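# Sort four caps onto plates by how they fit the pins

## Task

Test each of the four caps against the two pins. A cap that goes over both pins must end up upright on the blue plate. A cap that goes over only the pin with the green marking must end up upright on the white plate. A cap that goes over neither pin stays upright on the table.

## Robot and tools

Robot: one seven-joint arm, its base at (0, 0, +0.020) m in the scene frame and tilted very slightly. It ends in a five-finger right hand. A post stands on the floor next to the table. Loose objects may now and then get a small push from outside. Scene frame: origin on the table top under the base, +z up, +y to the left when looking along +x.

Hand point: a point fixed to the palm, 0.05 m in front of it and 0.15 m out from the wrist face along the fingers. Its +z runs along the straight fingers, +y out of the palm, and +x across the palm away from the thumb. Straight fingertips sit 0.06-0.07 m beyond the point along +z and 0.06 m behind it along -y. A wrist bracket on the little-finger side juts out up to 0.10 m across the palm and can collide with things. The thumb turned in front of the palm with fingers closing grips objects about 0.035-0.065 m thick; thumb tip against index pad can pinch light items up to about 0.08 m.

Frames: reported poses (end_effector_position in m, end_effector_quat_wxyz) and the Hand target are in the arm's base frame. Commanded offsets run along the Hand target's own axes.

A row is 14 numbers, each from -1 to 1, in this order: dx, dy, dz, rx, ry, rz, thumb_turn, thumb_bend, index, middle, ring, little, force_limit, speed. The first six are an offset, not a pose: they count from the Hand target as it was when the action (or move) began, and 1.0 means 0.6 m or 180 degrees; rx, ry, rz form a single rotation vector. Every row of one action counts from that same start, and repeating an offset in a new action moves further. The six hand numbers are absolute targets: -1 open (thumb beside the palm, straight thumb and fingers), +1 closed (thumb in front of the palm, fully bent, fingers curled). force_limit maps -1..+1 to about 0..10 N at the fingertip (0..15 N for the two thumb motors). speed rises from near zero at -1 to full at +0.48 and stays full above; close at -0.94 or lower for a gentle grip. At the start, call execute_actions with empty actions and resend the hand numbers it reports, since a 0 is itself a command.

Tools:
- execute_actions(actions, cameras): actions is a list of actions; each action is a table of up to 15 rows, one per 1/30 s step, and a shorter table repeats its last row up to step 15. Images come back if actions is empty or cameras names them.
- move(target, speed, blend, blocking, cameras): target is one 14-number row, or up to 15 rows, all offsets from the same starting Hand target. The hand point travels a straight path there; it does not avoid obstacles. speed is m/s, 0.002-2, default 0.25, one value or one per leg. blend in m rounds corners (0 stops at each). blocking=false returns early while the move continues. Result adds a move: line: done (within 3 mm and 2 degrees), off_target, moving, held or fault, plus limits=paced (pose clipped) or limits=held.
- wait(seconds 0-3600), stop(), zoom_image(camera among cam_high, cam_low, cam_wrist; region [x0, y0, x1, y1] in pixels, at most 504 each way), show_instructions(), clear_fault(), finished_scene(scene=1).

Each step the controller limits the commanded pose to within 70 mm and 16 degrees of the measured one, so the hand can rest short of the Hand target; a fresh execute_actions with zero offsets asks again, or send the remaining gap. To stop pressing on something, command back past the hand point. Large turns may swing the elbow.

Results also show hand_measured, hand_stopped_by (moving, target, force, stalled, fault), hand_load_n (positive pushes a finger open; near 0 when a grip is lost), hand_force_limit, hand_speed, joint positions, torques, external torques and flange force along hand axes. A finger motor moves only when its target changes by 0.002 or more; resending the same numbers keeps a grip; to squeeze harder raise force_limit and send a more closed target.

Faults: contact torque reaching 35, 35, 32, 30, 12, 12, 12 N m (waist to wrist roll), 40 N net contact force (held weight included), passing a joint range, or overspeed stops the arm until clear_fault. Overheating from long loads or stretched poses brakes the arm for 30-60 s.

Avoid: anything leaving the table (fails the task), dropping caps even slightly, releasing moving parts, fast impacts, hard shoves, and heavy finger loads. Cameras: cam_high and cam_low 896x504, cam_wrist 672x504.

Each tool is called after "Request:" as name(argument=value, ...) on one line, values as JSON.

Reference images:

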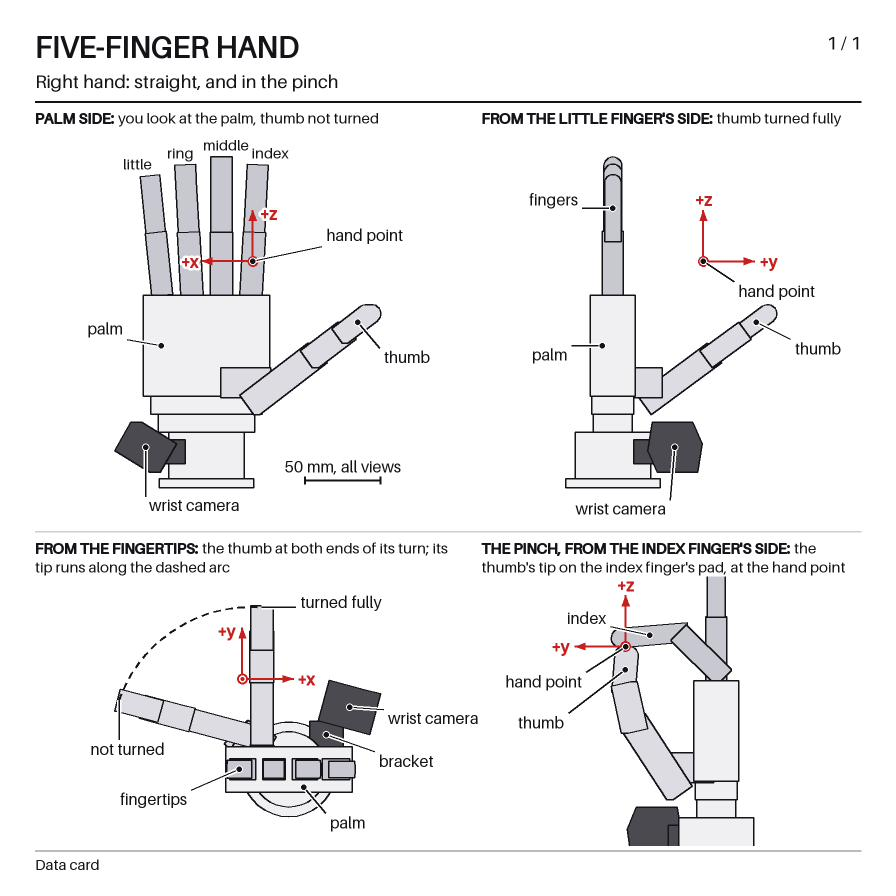

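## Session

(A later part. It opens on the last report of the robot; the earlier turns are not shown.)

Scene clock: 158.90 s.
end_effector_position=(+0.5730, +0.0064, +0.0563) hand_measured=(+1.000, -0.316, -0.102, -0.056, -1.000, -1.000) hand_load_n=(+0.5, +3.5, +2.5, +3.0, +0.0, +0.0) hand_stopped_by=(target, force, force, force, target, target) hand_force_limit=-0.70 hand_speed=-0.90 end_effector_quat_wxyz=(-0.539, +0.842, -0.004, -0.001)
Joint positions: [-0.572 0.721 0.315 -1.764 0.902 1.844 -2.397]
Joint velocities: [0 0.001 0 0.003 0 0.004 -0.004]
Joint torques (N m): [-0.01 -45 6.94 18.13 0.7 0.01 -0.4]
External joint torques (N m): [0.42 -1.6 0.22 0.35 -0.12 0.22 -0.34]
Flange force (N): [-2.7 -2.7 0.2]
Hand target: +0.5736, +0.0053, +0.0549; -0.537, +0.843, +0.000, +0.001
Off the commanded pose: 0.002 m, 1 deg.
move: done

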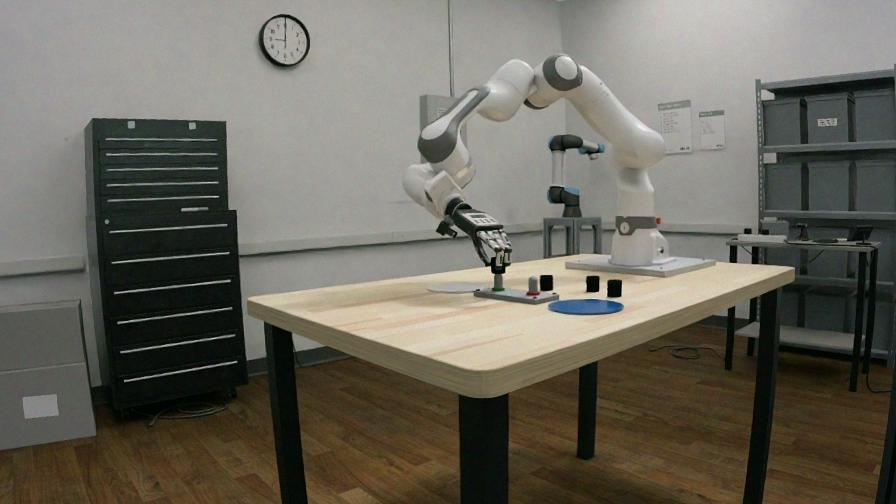

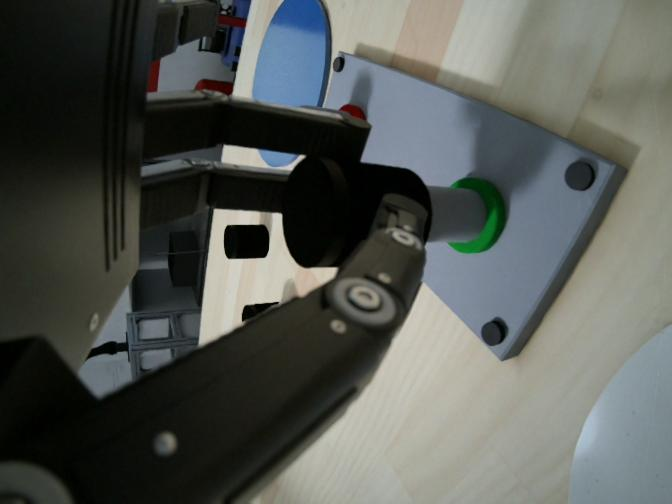

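Request:
move(target=[0,0.006,0.0028,0,0,0,1,-0.1,0.0,0.0,-1,-1,-0.7,-0.9], speed=0.03)

Request:
move(target=[0,0.006,0.0028,0,0,0,1,-0.1,0.0,0.0,-1,-1,-0.7,-0.9], speed=0.03, cameras=["cam_low","cam_wrist"])

Request:
zoom_image(camera="cam_low", region=[460, 230, 540, 310])

Request:
zoom_image(camera="cam_wrist", region=[260, 100, 560, 340])

Scene clock: 160.60 s.
end_effector_position=(+0.5732, +0.0063, +0.0524) hand_measured=(+1.000, -0.316, -0.102, -0.056, -1.000, -1.000) hand_load_n=(+0.5, +3.5, +2.5, +2.5, +0.0, +0.0) hand_stopped_by=(target, force, force, force, target, target) hand_force_limit=-0.70 hand_speed=-0.90 end_effector_quat_wxyz=(-0.539, +0.842, -0.003, -0.001)
Joint positions: [-0.571 0.729 0.315 -1.761 0.901 1.848 -2.402]
Joint torques (N m): [-0.03 -45.18 6.94 18.53 0.73 0.01 -0.26]
External joint torques (N m): [0.33 -1.57 0.08 0.8 -0.09 0.23 -0.21]
Flange force (N): [-0.6 -2.2 -0.4]
Hand target: +0.5736, +0.0053, +0.0509; -0.537, +0.843, +0.000, +0.001
Off the commanded pose: 0.002 m, 0 deg.
move: done

Scene clock: 161.10 s.
end_effector_position=(+0.5735, +0.0065, +0.0491) hand_measured=(+1.000, -0.316, -0.102, -0.056, -1.000, -1.000) hand_load_n=(+1.0, +3.5, +3.0, +3.0, +0.0, +0.0) hand_stopped_by=(target, force, force, force, target, target) hand_force_limit=-0.70 hand_speed=-0.90 end_effector_quat_wxyz=(-0.539, +0.842, -0.003, -0.001)
Joint positions: [-0.57 0.737 0.315 -1.758 0.9 1.851 -2.405]
Joint torques (N m): [-0.22 -44.84 6.65 18.23 0.5 0.19 -0.23]
External joint torques (N m): [0.23 -1.28 -0.16 0.62 -0.29 0.41 -0.17]
Flange force (N): [-0.6 -1.5 -0.3]
Hand target: +0.5736, +0.0053, +0.0469; -0.537, +0.843, +0.000, +0.001
Off the commanded pose: 0.003 m, 0 deg.
move: done

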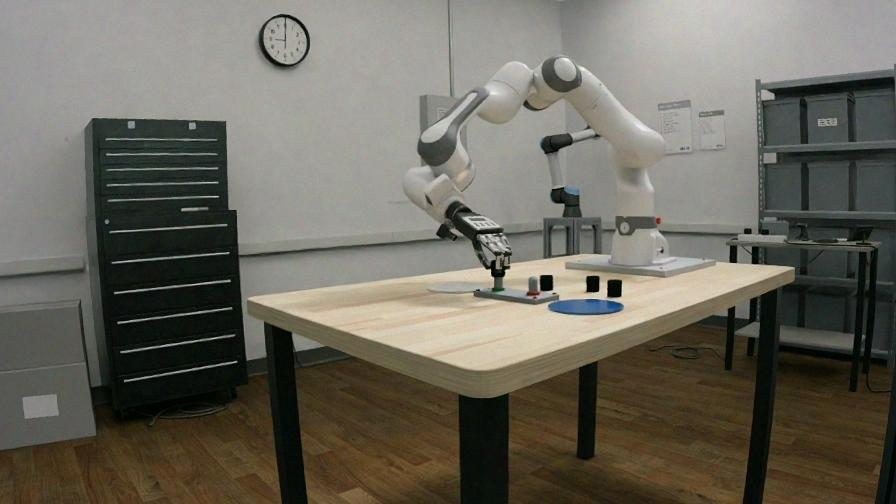

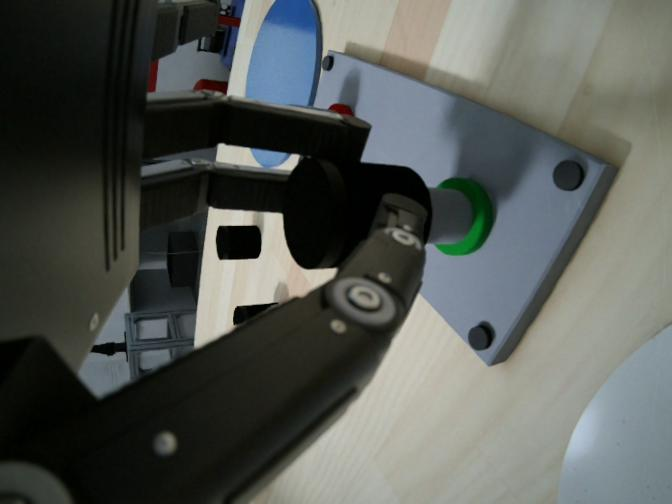

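Scaled by 6.300 from the camera's image (finer frame: 1280x720).

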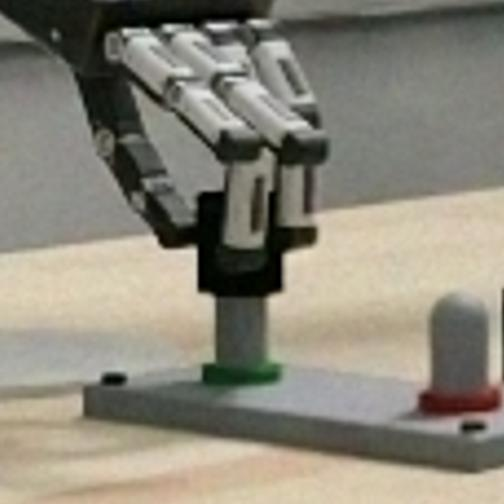

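Scaled by 1.680 from the camera's image (finer frame: 960x720).

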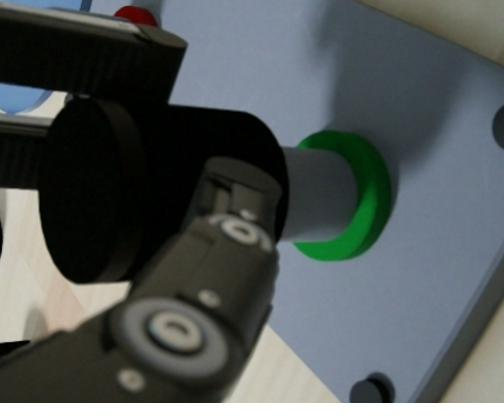

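Request:
move(target=[0,0.006,0.0028,0,0,0,1,-0.1,0.0,0.0,-1,-1,-0.7,-0.9], speed=0.02, cameras=["cam_low","cam_wrist"])

Request:
zoom_image(camera="cam_low", region=[460, 230, 540, 310])

Request:
zoom_image(camera="cam_wrist", region=[260, 100, 560, 340])

Scene clock: 180.90 s.
end_effector_position=(+0.5743, +0.0067, +0.0464) hand_measured=(+1.000, -0.316, -0.102, -0.056, -1.000, -1.000) hand_load_n=(-0.5, +1.5, +2.5, +0.5, +0.0, +0.0) hand_stopped_by=(target, force, force, force, target, target) hand_force_limit=-0.70 hand_speed=-0.90 end_effector_quat_wxyz=(-0.540, +0.842, -0.003, +0.000)
Joint positions: [-0.57 0.744 0.315 -1.754 0.9 1.853 -2.409]
Joint torques (N m): [-0.09 -44.32 6.54 17.53 0.31 0.19 -0.28]
External joint torques (N m): [0.34 -0.33 -0.38 -0.2 -0.49 0.41 -0.22]
Flange force (N): [-1.6 -0.3 0.6]
Hand target: +0.5736, +0.0053, +0.0429; -0.537, +0.843, +0.000, +0.001
Off the commanded pose: 0.004 m, 0 deg.
move: off_target

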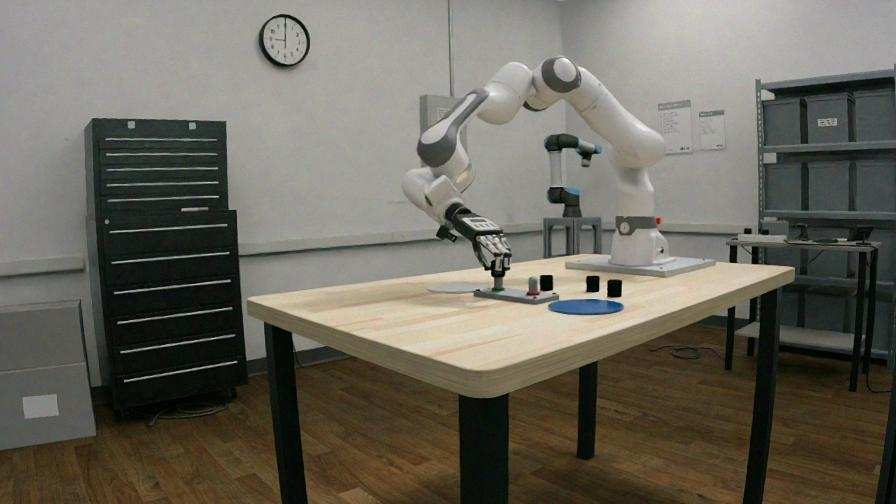

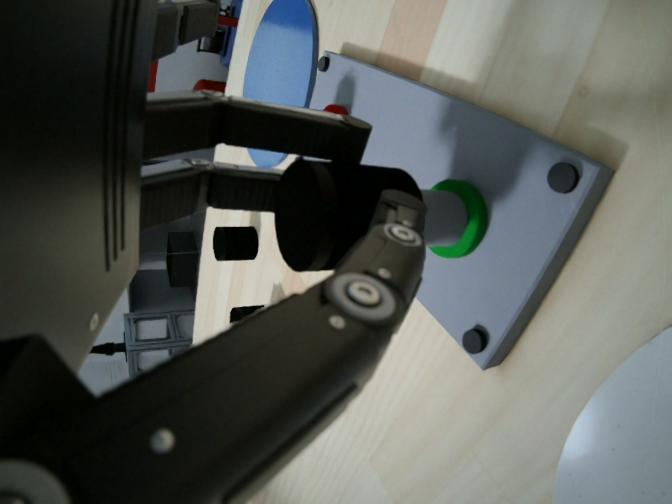

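Scaled by 6.300 from the camera's image (finer frame: 1280x720).

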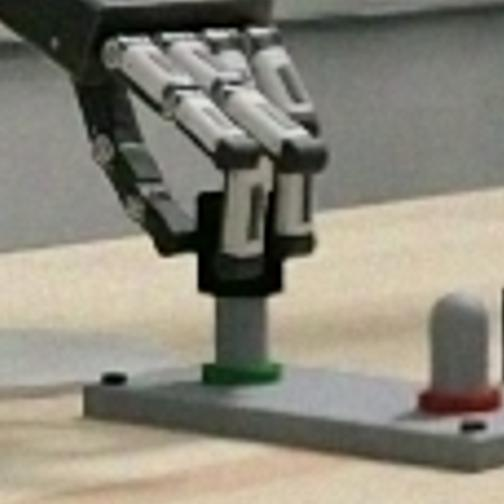

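Scaled by 1.680 from the camera's image (finer frame: 960x720).

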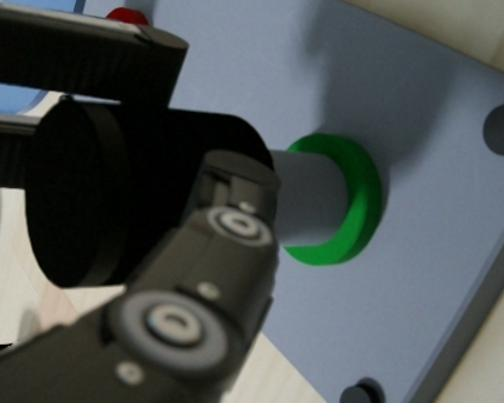

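Request:
move(target=[[0,-0.006,-0.0028,0,0,0,1,-0.1,0.0,0.0,-1,-1,-0.7,-0.9],[0,-0.006,-0.0028,0,0,0,1,0.0,0.1,0.1,-1,-1,-0.2,-0.9]], speed=0.03, cameras=["cam_low","cam_wrist"])

Request:
zoom_image(camera="cam_low", region=[460, 230, 540, 310])

Request:
zoom_image(camera="cam_wrist", region=[260, 100, 560, 340])

Scene clock: 184.70 s.
end_effector_position=(+0.5740, +0.0067, +0.0468) hand_measured=(+1.000, -0.298, -0.096, -0.030, -1.000, -1.000) hand_load_n=(+0.0, +5.5, +5.5, +3.5, +0.0, +0.0) hand_stopped_by=(target, force, force, force, target, target) hand_force_limit=-0.20 hand_speed=-0.90 end_effector_quat_wxyz=(-0.539, +0.842, -0.002, +0.000)
Joint positions: [-0.57 0.741 0.315 -1.756 0.9 1.853 -2.41]
Joint torques (N m): [-0.22 -46.32 6.82 17.58 0.48 -0.14 -0.18]
External joint torques (N m): [0.21 -2.24 -0.11 -0.23 -0.32 0.08 -0.12]
Flange force (N): [-6.0 -4.7 -0.4]
Hand target: +0.5736, +0.0053, +0.0469; -0.537, +0.843, +0.000, +0.001
Off the commanded pose: 0.001 m, 0 deg.
move: done

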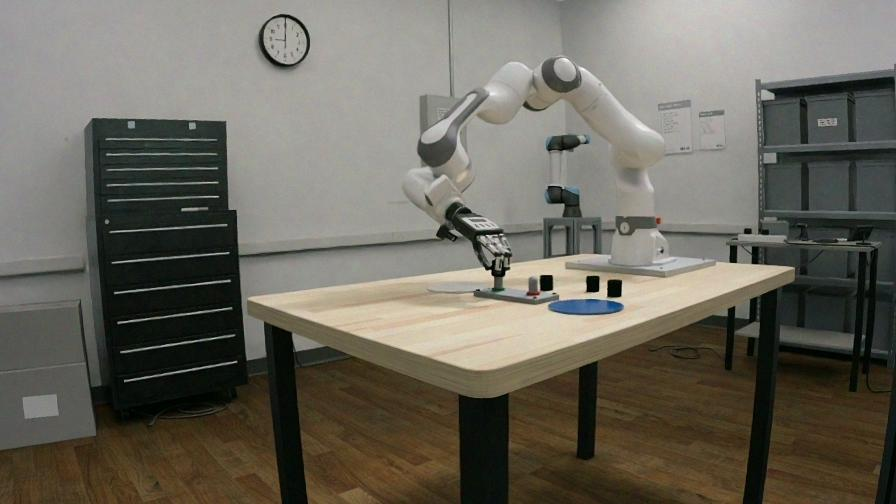

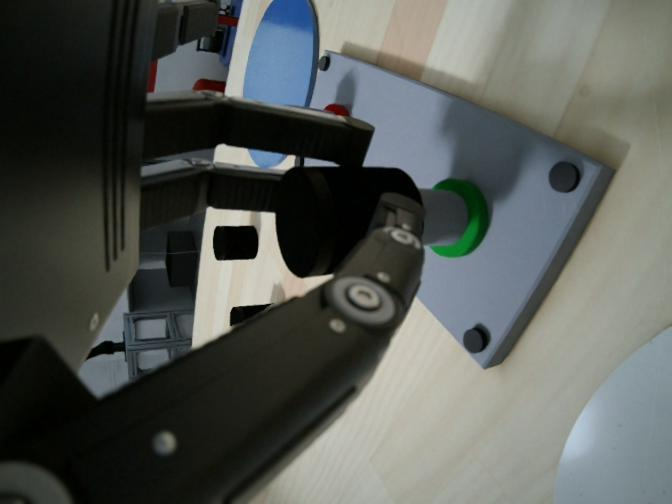

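Scaled by 6.300 from the camera's image (finer frame: 1280x720).

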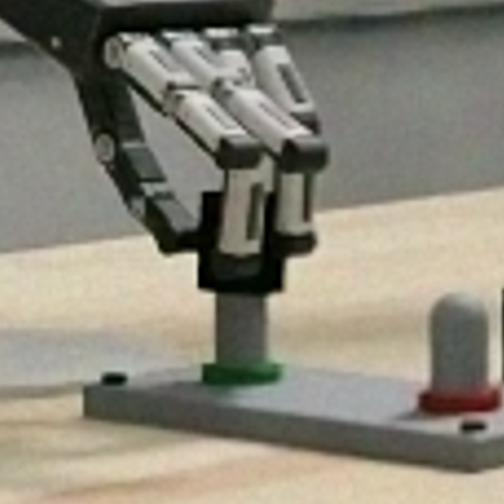

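Scaled by 1.680 from the camera's image (finer frame: 960x720).

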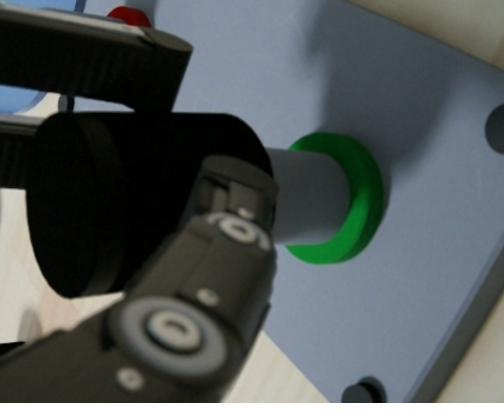

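Request:
move(target=[[0,0.0045,0.0021,0,0,0,1,0.0,0.1,0.1,-1,-1,-0.2,-0.9],[0.0025,0.0045,0.0021,0,0,0,1,0.0,0.1,0.1,-1,-1,-0.2,-0.9],[-0.0025,0.0045,0.0021,0,0,0,1,0.0,0.1,0.1,-1,-1,-0.2,-0.9],[0,0.0034,0.0044,0,0,0,1,0.0,0.1,0.1,-1,-1,-0.2,-0.9],[0,0.0056,-0.0002,0,0,0,1,0.0,0.1,0.1,-1,-1,-0.2,-0.9],[0,0.0045,0.0021,0,0,0,1,0.0,0.1,0.1,-1,-1,-0.2,-0.9]], speed=0.01, blend=0.0005, cameras=["cam_low","cam_wrist"])

Request:
zoom_image(camera="cam_low", region=[460, 230, 540, 310])

Request:
zoom_image(camera="cam_wrist", region=[260, 100, 560, 340])

Scene clock: 188.07 s.
end_effector_position=(+0.5745, +0.0069, +0.0461) hand_measured=(+1.000, -0.298, -0.096, -0.030, -1.000, -1.000) hand_load_n=(-0.5, +3.5, +5.5, +1.5, +0.0, +0.0) hand_stopped_by=(target, force, force, force, target, target) hand_force_limit=-0.20 hand_speed=-0.90 end_effector_quat_wxyz=(-0.539, +0.842, -0.001, +0.001)
Joint positions: [-0.568 0.743 0.315 -1.754 0.899 1.855 -2.412]
Joint torques (N m): [-0.56 -44.98 6.22 18.18 0.39 0.19 -0.26]
External joint torques (N m): [-0.08 -1.1 -0.65 0.52 -0.41 0.41 -0.21]
Flange force (N): [-0.9 -0.9 -0.8]
Hand target: +0.5736, +0.0053, +0.0439; -0.537, +0.843, +0.000, +0.001
Off the commanded pose: 0.003 m, 0 deg.
move: done

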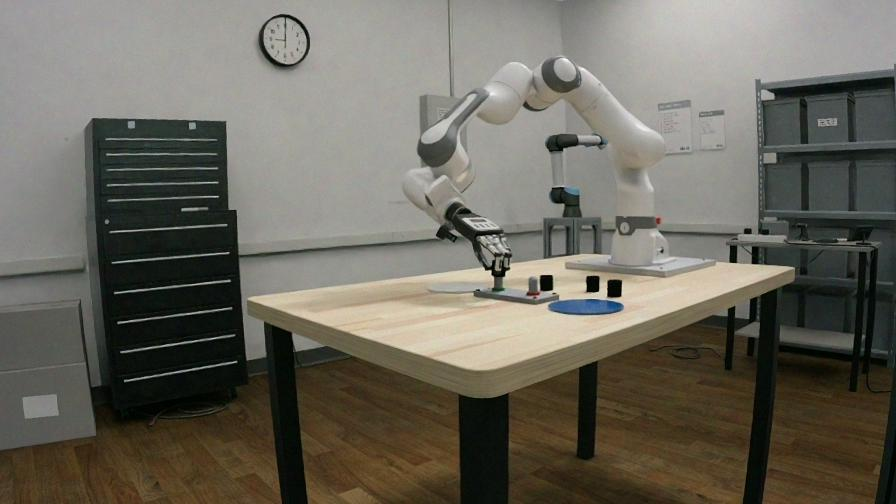

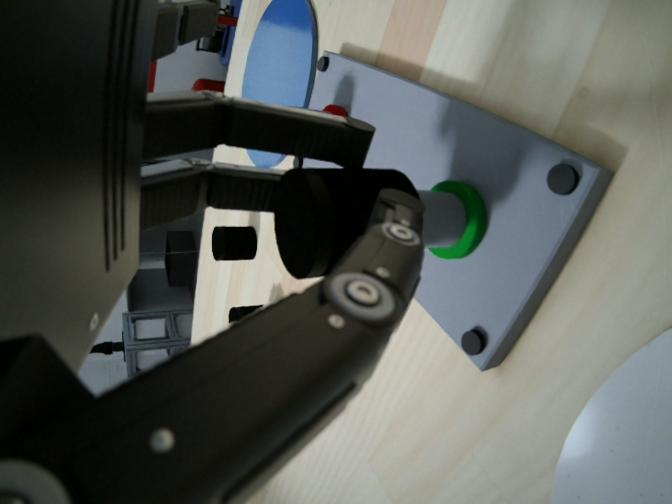

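Scaled by 6.300 from the camera's image (finer frame: 1280x720).

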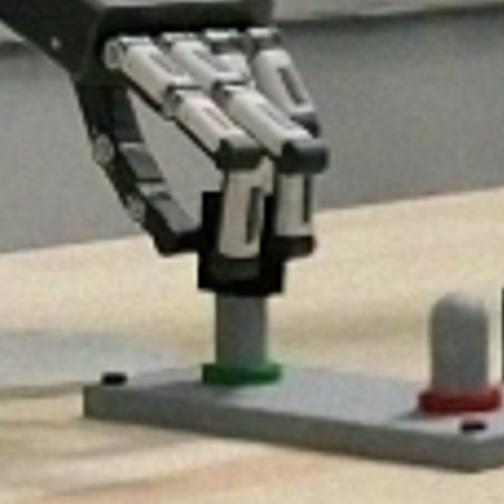

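Scaled by 1.680 from the camera's image (finer frame: 960x720).

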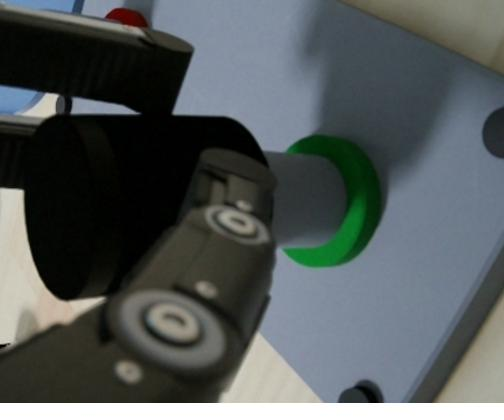

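Request:
move(target=[[0,-0.0023,-0.001,0,0,0,1,0.0,0.1,0.1,-1,-1,-0.2,-0.9],[0,-0.0023,-0.001,0,0,0,1,-0.36,-0.16,-0.1,-1,-1,-0.2,-0.85]], speed=0.02, cameras=["cam_low","cam_wrist"])

Request:
zoom_image(camera="cam_low", region=[460, 230, 540, 310])

Request:
zoom_image(camera="cam_wrist", region=[260, 100, 560, 340])

Scene clock: 193.60 s.
end_effector_position=(+0.5742, +0.0067, +0.0458) hand_measured=(+1.000, -0.360, -0.160, -0.100, -1.000, -1.000) hand_load_n=(+0.0, +0.0, +0.0, +0.0, +0.0, +0.0) hand_stopped_by=(target, target, target, target, target, target) hand_force_limit=-0.20 hand_speed=-0.85 end_effector_quat_wxyz=(-0.539, +0.843, -0.001, +0.001)
Joint positions: [-0.568 0.743 0.315 -1.755 0.899 1.855 -2.412]
Joint torques (N m): [-0.19 -45.45 6.98 17.83 0.64 -0.15 -0.2]
External joint torques (N m): [0.41 -1.4 0.18 0.05 -0.16 0.06 -0.15]
Flange force (N): [-2.9 -2.8 0.0]
Hand target: +0.5736, +0.0053, +0.0454; -0.537, +0.843, +0.000, +0.001
Off the commanded pose: 0.002 m, 0 deg.
move: done

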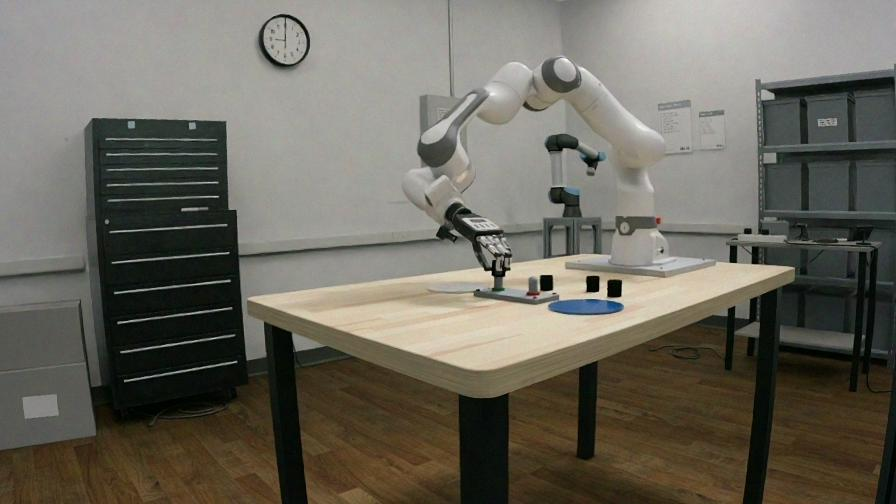

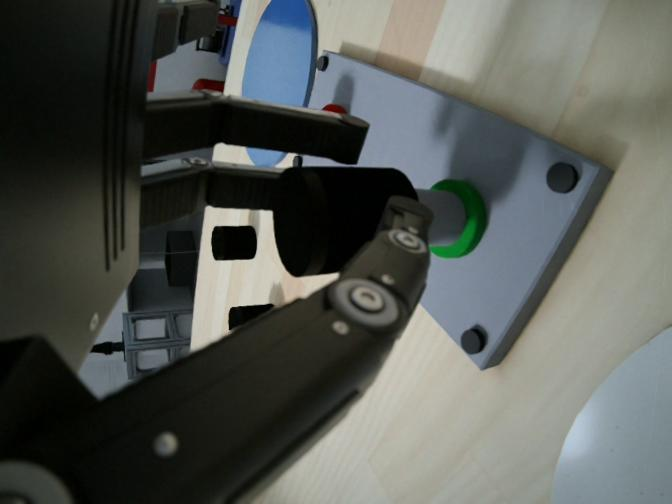

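Scaled by 6.300 from the camera's image (finer frame: 1280x720).

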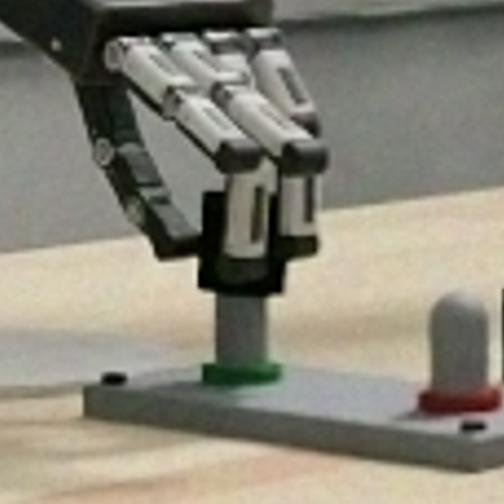

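Scaled by 1.680 from the camera's image (finer frame: 960x720).

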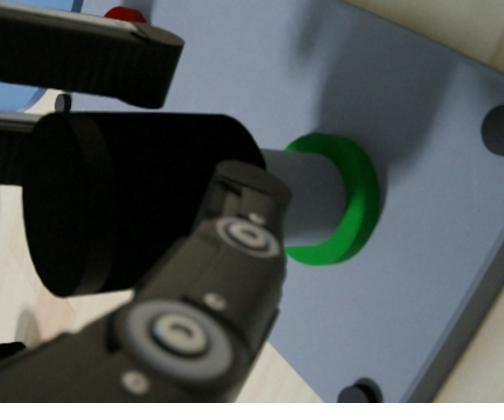

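Request:
move(target=[[0,0,0,0,0,0,1,-0.05,0.05,0.05,-1,-1,-0.55,-0.92],[0,-0.0906,-0.0423,0,0,0,1,-0.05,0.05,0.05,-1,-1,-0.55,-0.92]], speed=0.05, cameras=["cam_low","cam_wrist"])

Request:
zoom_image(camera="cam_low", region=[460, 210, 540, 290])

Request:
zoom_image(camera="cam_wrist", region=[260, 100, 560, 340])

Scene clock: 199.13 s.
end_effector_position=(+0.5738, +0.0044, +0.1033) hand_measured=(+1.000, -0.310, -0.094, -0.020, -1.000, -1.000) hand_load_n=(-0.5, +3.0, +3.5, +1.0, +0.0, +0.0) hand_stopped_by=(target, force, force, force, target, target) hand_force_limit=-0.55 hand_speed=-0.92 end_effector_quat_wxyz=(-0.535, +0.845, +0.003, +0.002)
Joint positions: [-0.579 0.625 0.318 -1.787 0.906 1.799 -2.358]
Joint velocities: [0 0 0 -0.001 0 -0.001 0.006]
Joint torques (N m): [-0.65 -44.85 7.01 18.99 1.44 -0.2 0.05]
External joint torques (N m): [-0.18 -2.6 1.02 0.21 0.47 -0.08 0.11]
Flange force (N): [-5.7 -5.9 0.0]
Hand target: +0.5736, +0.0053, +0.1054; -0.537, +0.843, +0.000, +0.001
Off the commanded pose: 0.002 m, 0 deg.
move: done

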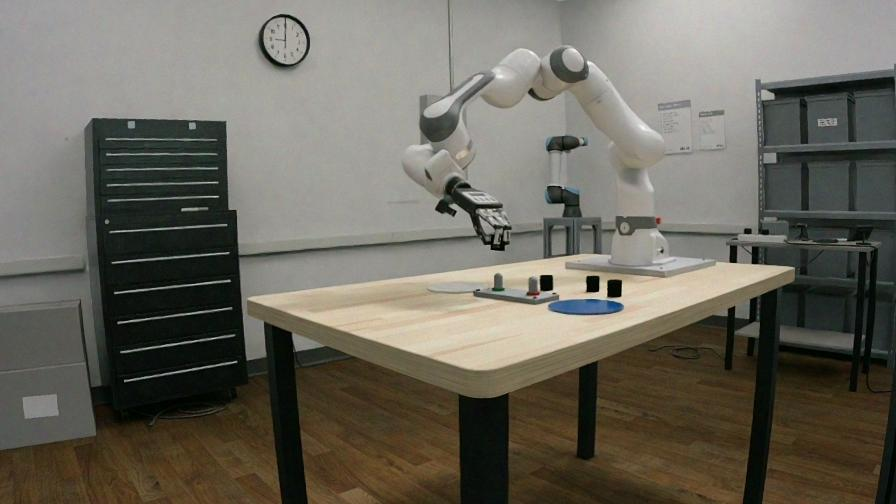

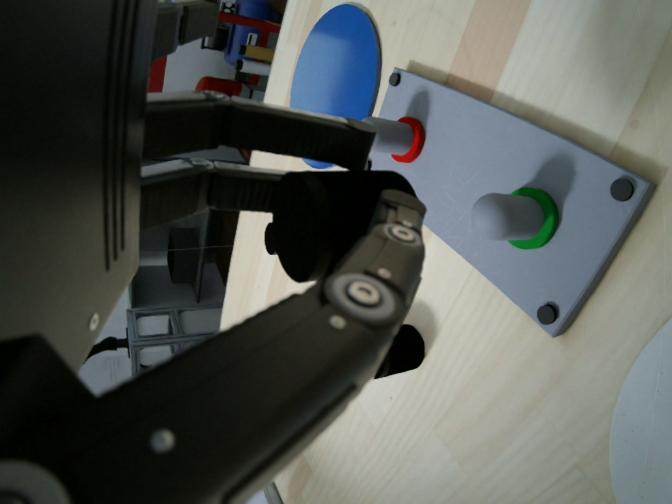

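Scaled by 6.300 from the camera's image (finer frame: 1280x720).

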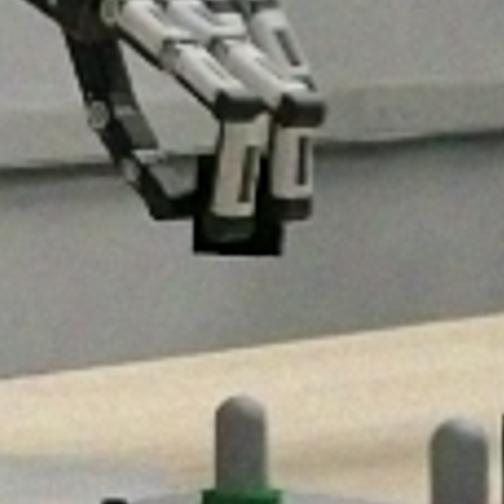

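Scaled by 1.680 from the camera's image (finer frame: 960x720).

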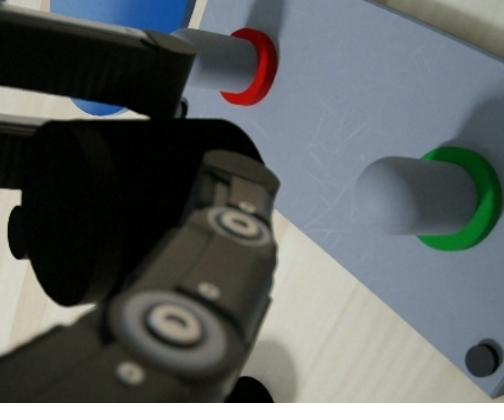

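Request:
move(target=[-0.3393,0.1327,-0.2237,0,0,0,1,-0.05,0.05,0.05,-1,-1,-0.55,-0.92], speed=0.2)

Request:
move(target=[0,0,0,0,-0.0282,0.0604,1,-0.05,0.05,0.05,-1,-1,-0.55,-0.92], speed=0.15, cameras=["all"])

Request:
zoom_image(camera="cam_low", region=[460, 210, 540, 290])

Request:
zoom_image(camera="cam_wrist", region=[260, 100, 560, 340])

Scene clock: 205.00 s.
end_effector_position=(+0.3704, -0.1499, +0.0890) hand_measured=(+1.000, -0.310, -0.094, -0.020, -1.000, -1.000) hand_load_n=(+0.0, +3.0, +3.5, +0.5, +0.0, +0.0) hand_stopped_by=(target, force, force, force, target, target) hand_force_limit=-0.55 hand_speed=-0.92 end_effector_quat_wxyz=(-0.537, +0.843, -0.005, +0.000)
Joint positions: [-0.899 0.405 0.177 -2.138 0.701 1.613 -2.656]
Joint velocities: [0 0 0 -0.001 0.001 0 -0.006]
Joint torques (N m): [-0.5 -37.56 3.41 16.55 0.89 -0.45 -0.27]
External joint torques (N m): [-0.17 -2.46 1.05 0.18 -0.12 -0.02 -0.22]
Flange force (N): [-3.6 -6.2 1.1]
Hand target: +0.3699, -0.1498, +0.0899; -0.537, +0.843, +0.000, +0.001
Off the commanded pose: 0.001 m, 1 deg.
move: done

Scene clock: 206.90 s.
end_effector_position=(+0.3713, -0.1498, +0.0899) hand_measured=(+1.000, -0.310, -0.094, -0.020, -1.000, -1.000) hand_load_n=(+0.0, +3.0, +3.5, +1.0, +0.0, +0.0) hand_stopped_by=(target, force, force, force, target, target) hand_force_limit=-0.55 hand_speed=-0.92 end_effector_quat_wxyz=(-0.534, +0.839, -0.054, -0.084)
Joint positions: [-0.828 0.478 0.142 -2.036 0.656 1.555 -2.453]
Joint velocities: [0.002 -0.001 0.001 0 -0.001 0 0.007]
Joint torques (N m): [0.1 -39.01 2.64 17.16 0.96 -0.48 0.11]
External joint torques (N m): [0.44 -1.53 0.21 0.59 -0.12 -0.03 0.16]
Flange force (N): [-1.1 -3.1 -0.3]
Hand target: +0.3699, -0.1498, +0.0899; -0.534, +0.839, -0.056, -0.088
Off the commanded pose: 0.001 m, 1 deg.
move: done

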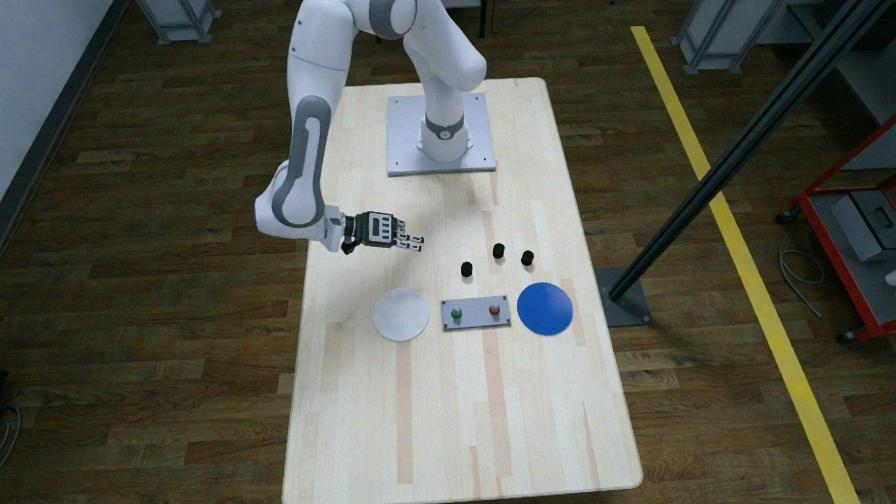

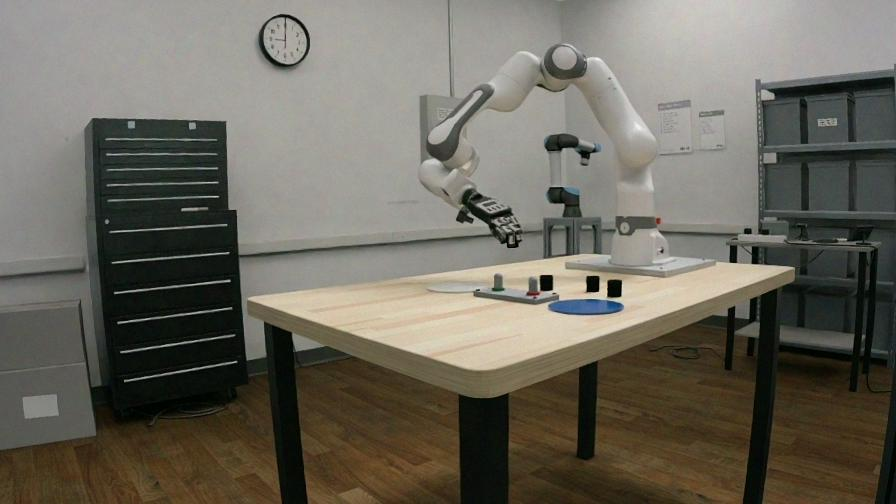

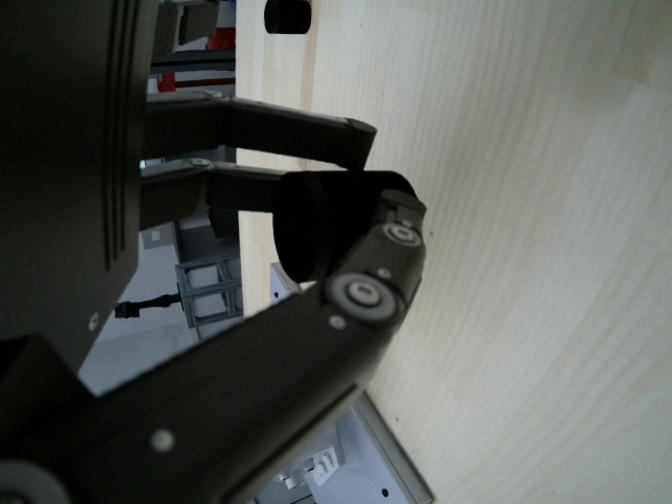

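Scaled by 6.300 from the camera's image (finer frame: 1280x720).

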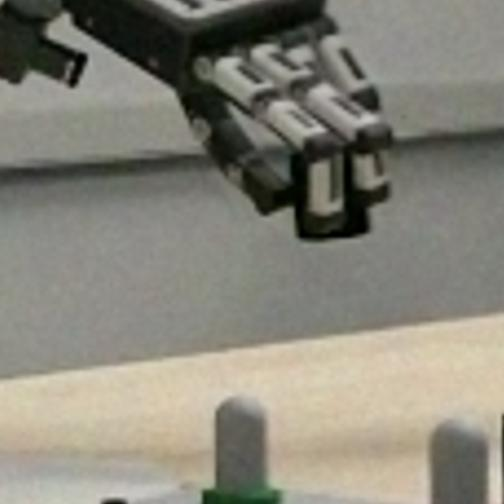

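Scaled by 1.680 from the camera's image (finer frame: 960x720).

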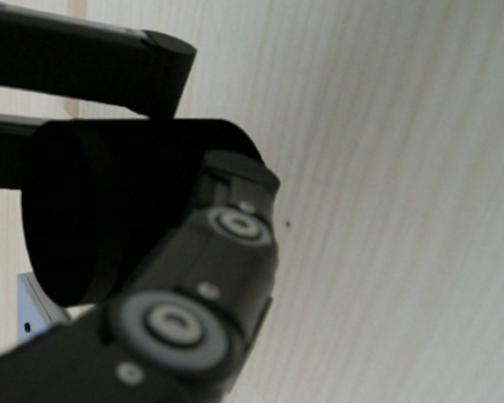

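Request:
move(target=[0.0277,0.1182,0.0552,0,0,0,1,-0.05,0.05,0.05,-1,-1,-0.55,-0.92], speed=0.1, cameras=["all"])

Request:
zoom_image(camera="cam_low", region=[470, 220, 550, 300])

Request:
zoom_image(camera="cam_wrist", region=[260, 100, 560, 340])

Scene clock: 210.47 s.
end_effector_position=(+0.3698, -0.1489, +0.0111) hand_measured=(+1.000, -0.310, -0.094, -0.020, -1.000, -1.000) hand_load_n=(+0.0, +3.0, +3.5, +1.0, -0.5, +0.0) hand_stopped_by=(target, force, force, force, target, target) hand_force_limit=-0.55 hand_speed=-0.92 end_effector_quat_wxyz=(-0.536, +0.838, -0.060, -0.089)
Joint positions: [-0.818 0.656 0.14 -1.989 0.644 1.663 -2.505]
Joint velocities: [-0.002 0 0.001 0.002 0 0.002 -0.007]
Joint torques (N m): [0.09 -41.52 3.5 15.27 0.67 -0.17 -0.3]
External joint torques (N m): [0.31 -1.35 0.14 0.47 -0.15 0.35 -0.25]
Flange force (N): [-1.5 -2.1 0.4]
Hand target: +0.3699, -0.1498, +0.0099; -0.534, +0.839, -0.056, -0.088
Off the commanded pose: 0.002 m, 0 deg.
move: done

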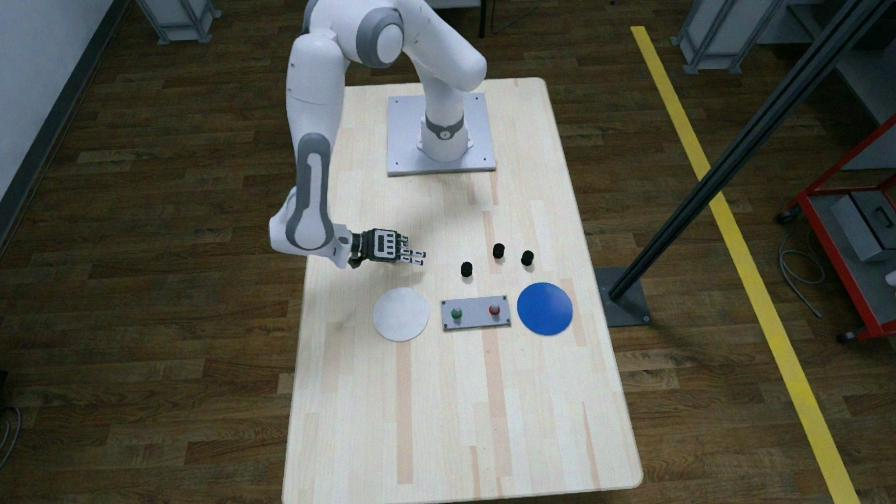

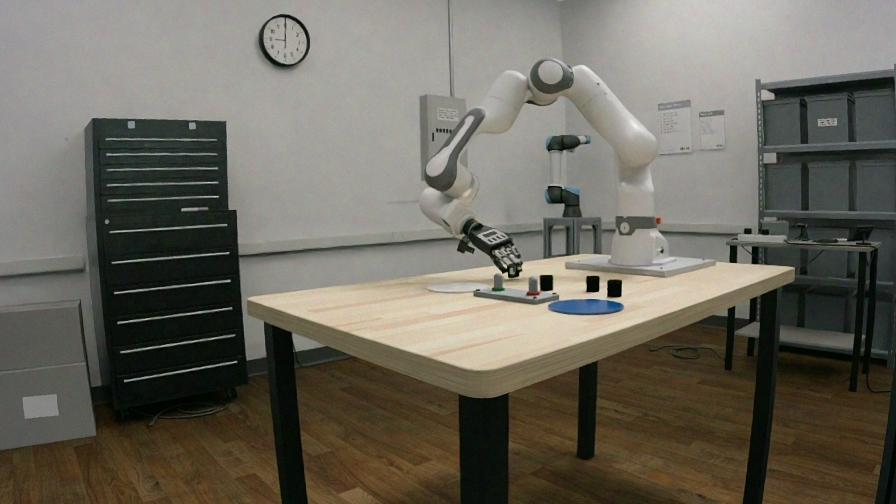

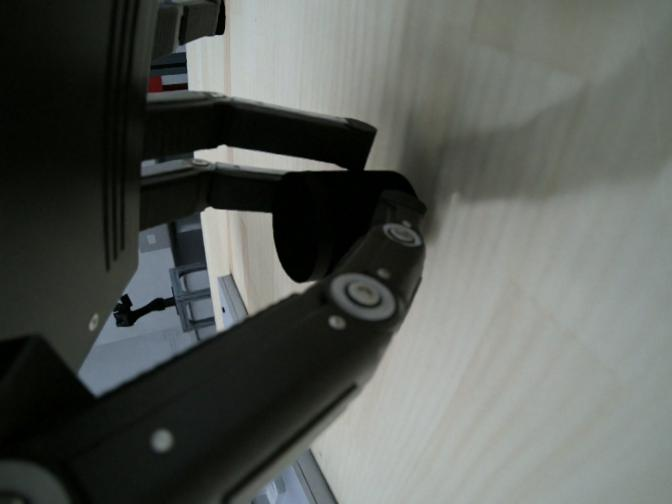

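Scaled by 6.300 from the camera's image (finer frame: 1280x720).

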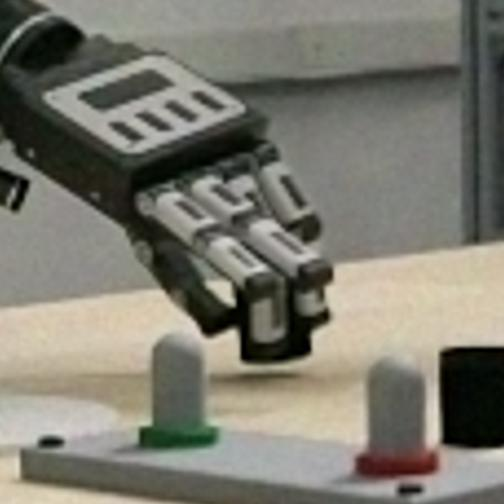

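Scaled by 1.680 from the camera's image (finer frame: 960x720).

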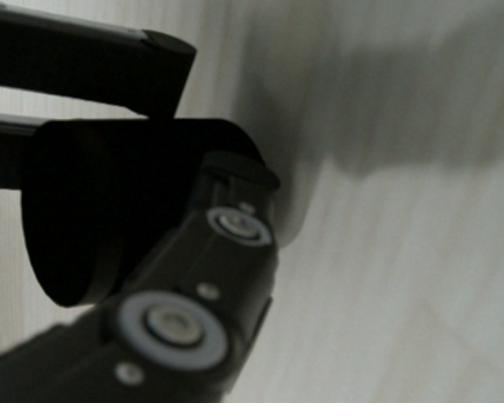

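Request:
move(target=[0.0014,0.0059,0.0028,0,0,0,1,-0.05,0.05,0.05,-1,-1,-0.55,-0.92], speed=0.03, cameras=["cam_low"])

Request:
zoom_image(camera="cam_low", region=[480, 240, 540, 300])

Scene clock: 212.00 s.
end_effector_position=(+0.3698, -0.1489, +0.0072) hand_measured=(+1.000, -0.310, -0.094, -0.020, -1.000, -1.000) hand_load_n=(+0.0, +3.0, +3.5, +1.0, +0.0, +0.0) hand_stopped_by=(target, force, force, force, target, target) hand_force_limit=-0.55 hand_speed=-0.92 end_effector_quat_wxyz=(-0.536, +0.838, -0.060, -0.088)
Joint positions: [-0.818 0.665 0.14 -1.986 0.644 1.668 -2.509]
Joint velocities: [0 0.001 -0.001 0.002 0 0.003 -0.001]
Joint torques (N m): [0.09 -41.6 3.52 15.09 0.64 -0.38 -0.25]
External joint torques (N m): [0.42 -1.39 0.22 0.39 -0.16 0.14 -0.2]
Flange force (N): [-1.6 -2.6 0.2]
Hand target: +0.3699, -0.1498, +0.0059; -0.534, +0.839, -0.056, -0.088
Off the commanded pose: 0.002 m, 0 deg.
move: done

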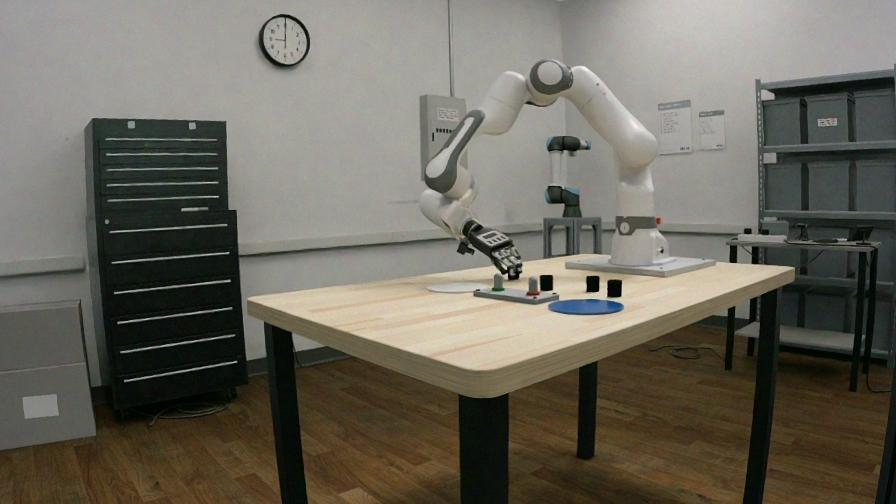

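Scaled by 8.400 from the camera's image (finer frame: 1280x720).

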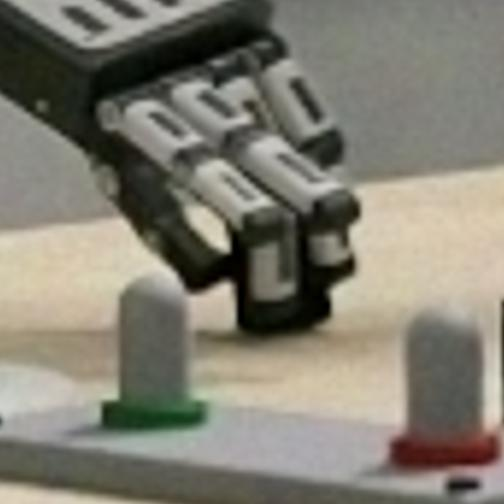

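Request:
move(target=[0.0008,0.0037,0.0017,0,0,0,1,-0.05,0.05,0.05,-1,-1,-0.55,-0.92], speed=0.02, cameras=["cam_low","cam_wrist"])

Request:
zoom_image(camera="cam_low", region=[480, 240, 540, 300])

Scene clock: 213.37 s.
end_effector_position=(+0.3698, -0.1490, +0.0049) hand_measured=(+1.000, -0.310, -0.094, -0.020, -1.000, -1.000) hand_load_n=(-0.5, +1.5, +3.0, +0.0, +0.0, +0.0) hand_stopped_by=(target, force, force, force, target, target) hand_force_limit=-0.55 hand_speed=-0.92 end_effector_quat_wxyz=(-0.536, +0.838, -0.060, -0.088)
Joint positions: [-0.818 0.671 0.14 -1.983 0.644 1.67 -2.511]
Joint torques (N m): [0.06 -41.5 3.48 15.1 0.63 -0.2 -0.29]
External joint torques (N m): [0.48 -1.23 0.23 0.44 -0.18 0.31 -0.24]
Flange force (N): [-1.2 -2.0 0.4]
Hand target: +0.3699, -0.1498, +0.0034; -0.534, +0.839, -0.056, -0.088
Off the commanded pose: 0.002 m, 0 deg.
move: done

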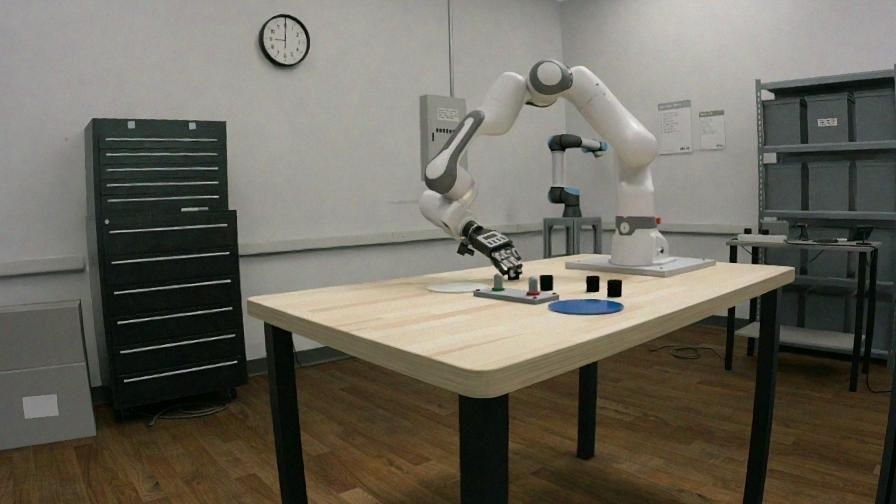

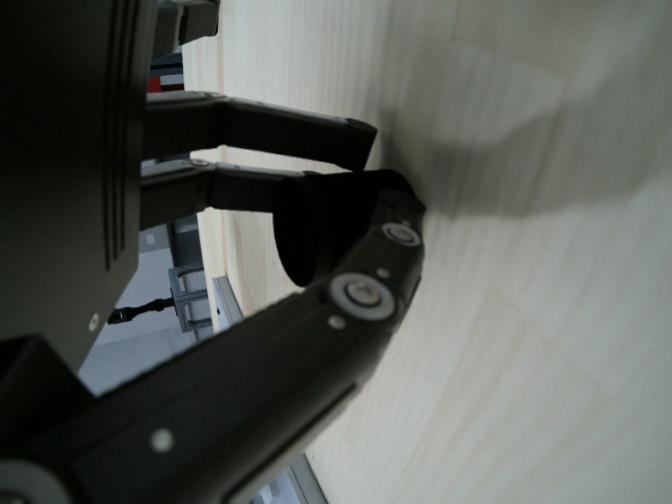

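Scaled by 8.400 from the camera's image (finer frame: 1280x720).

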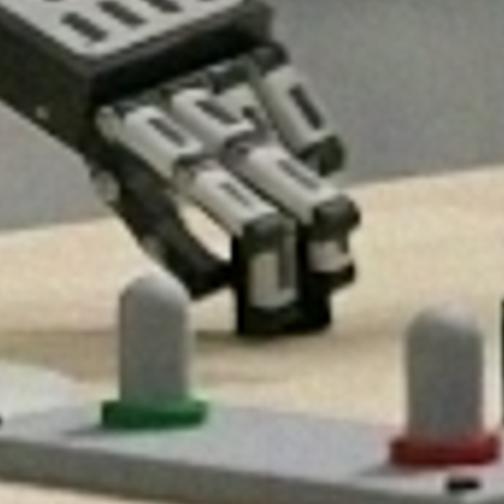

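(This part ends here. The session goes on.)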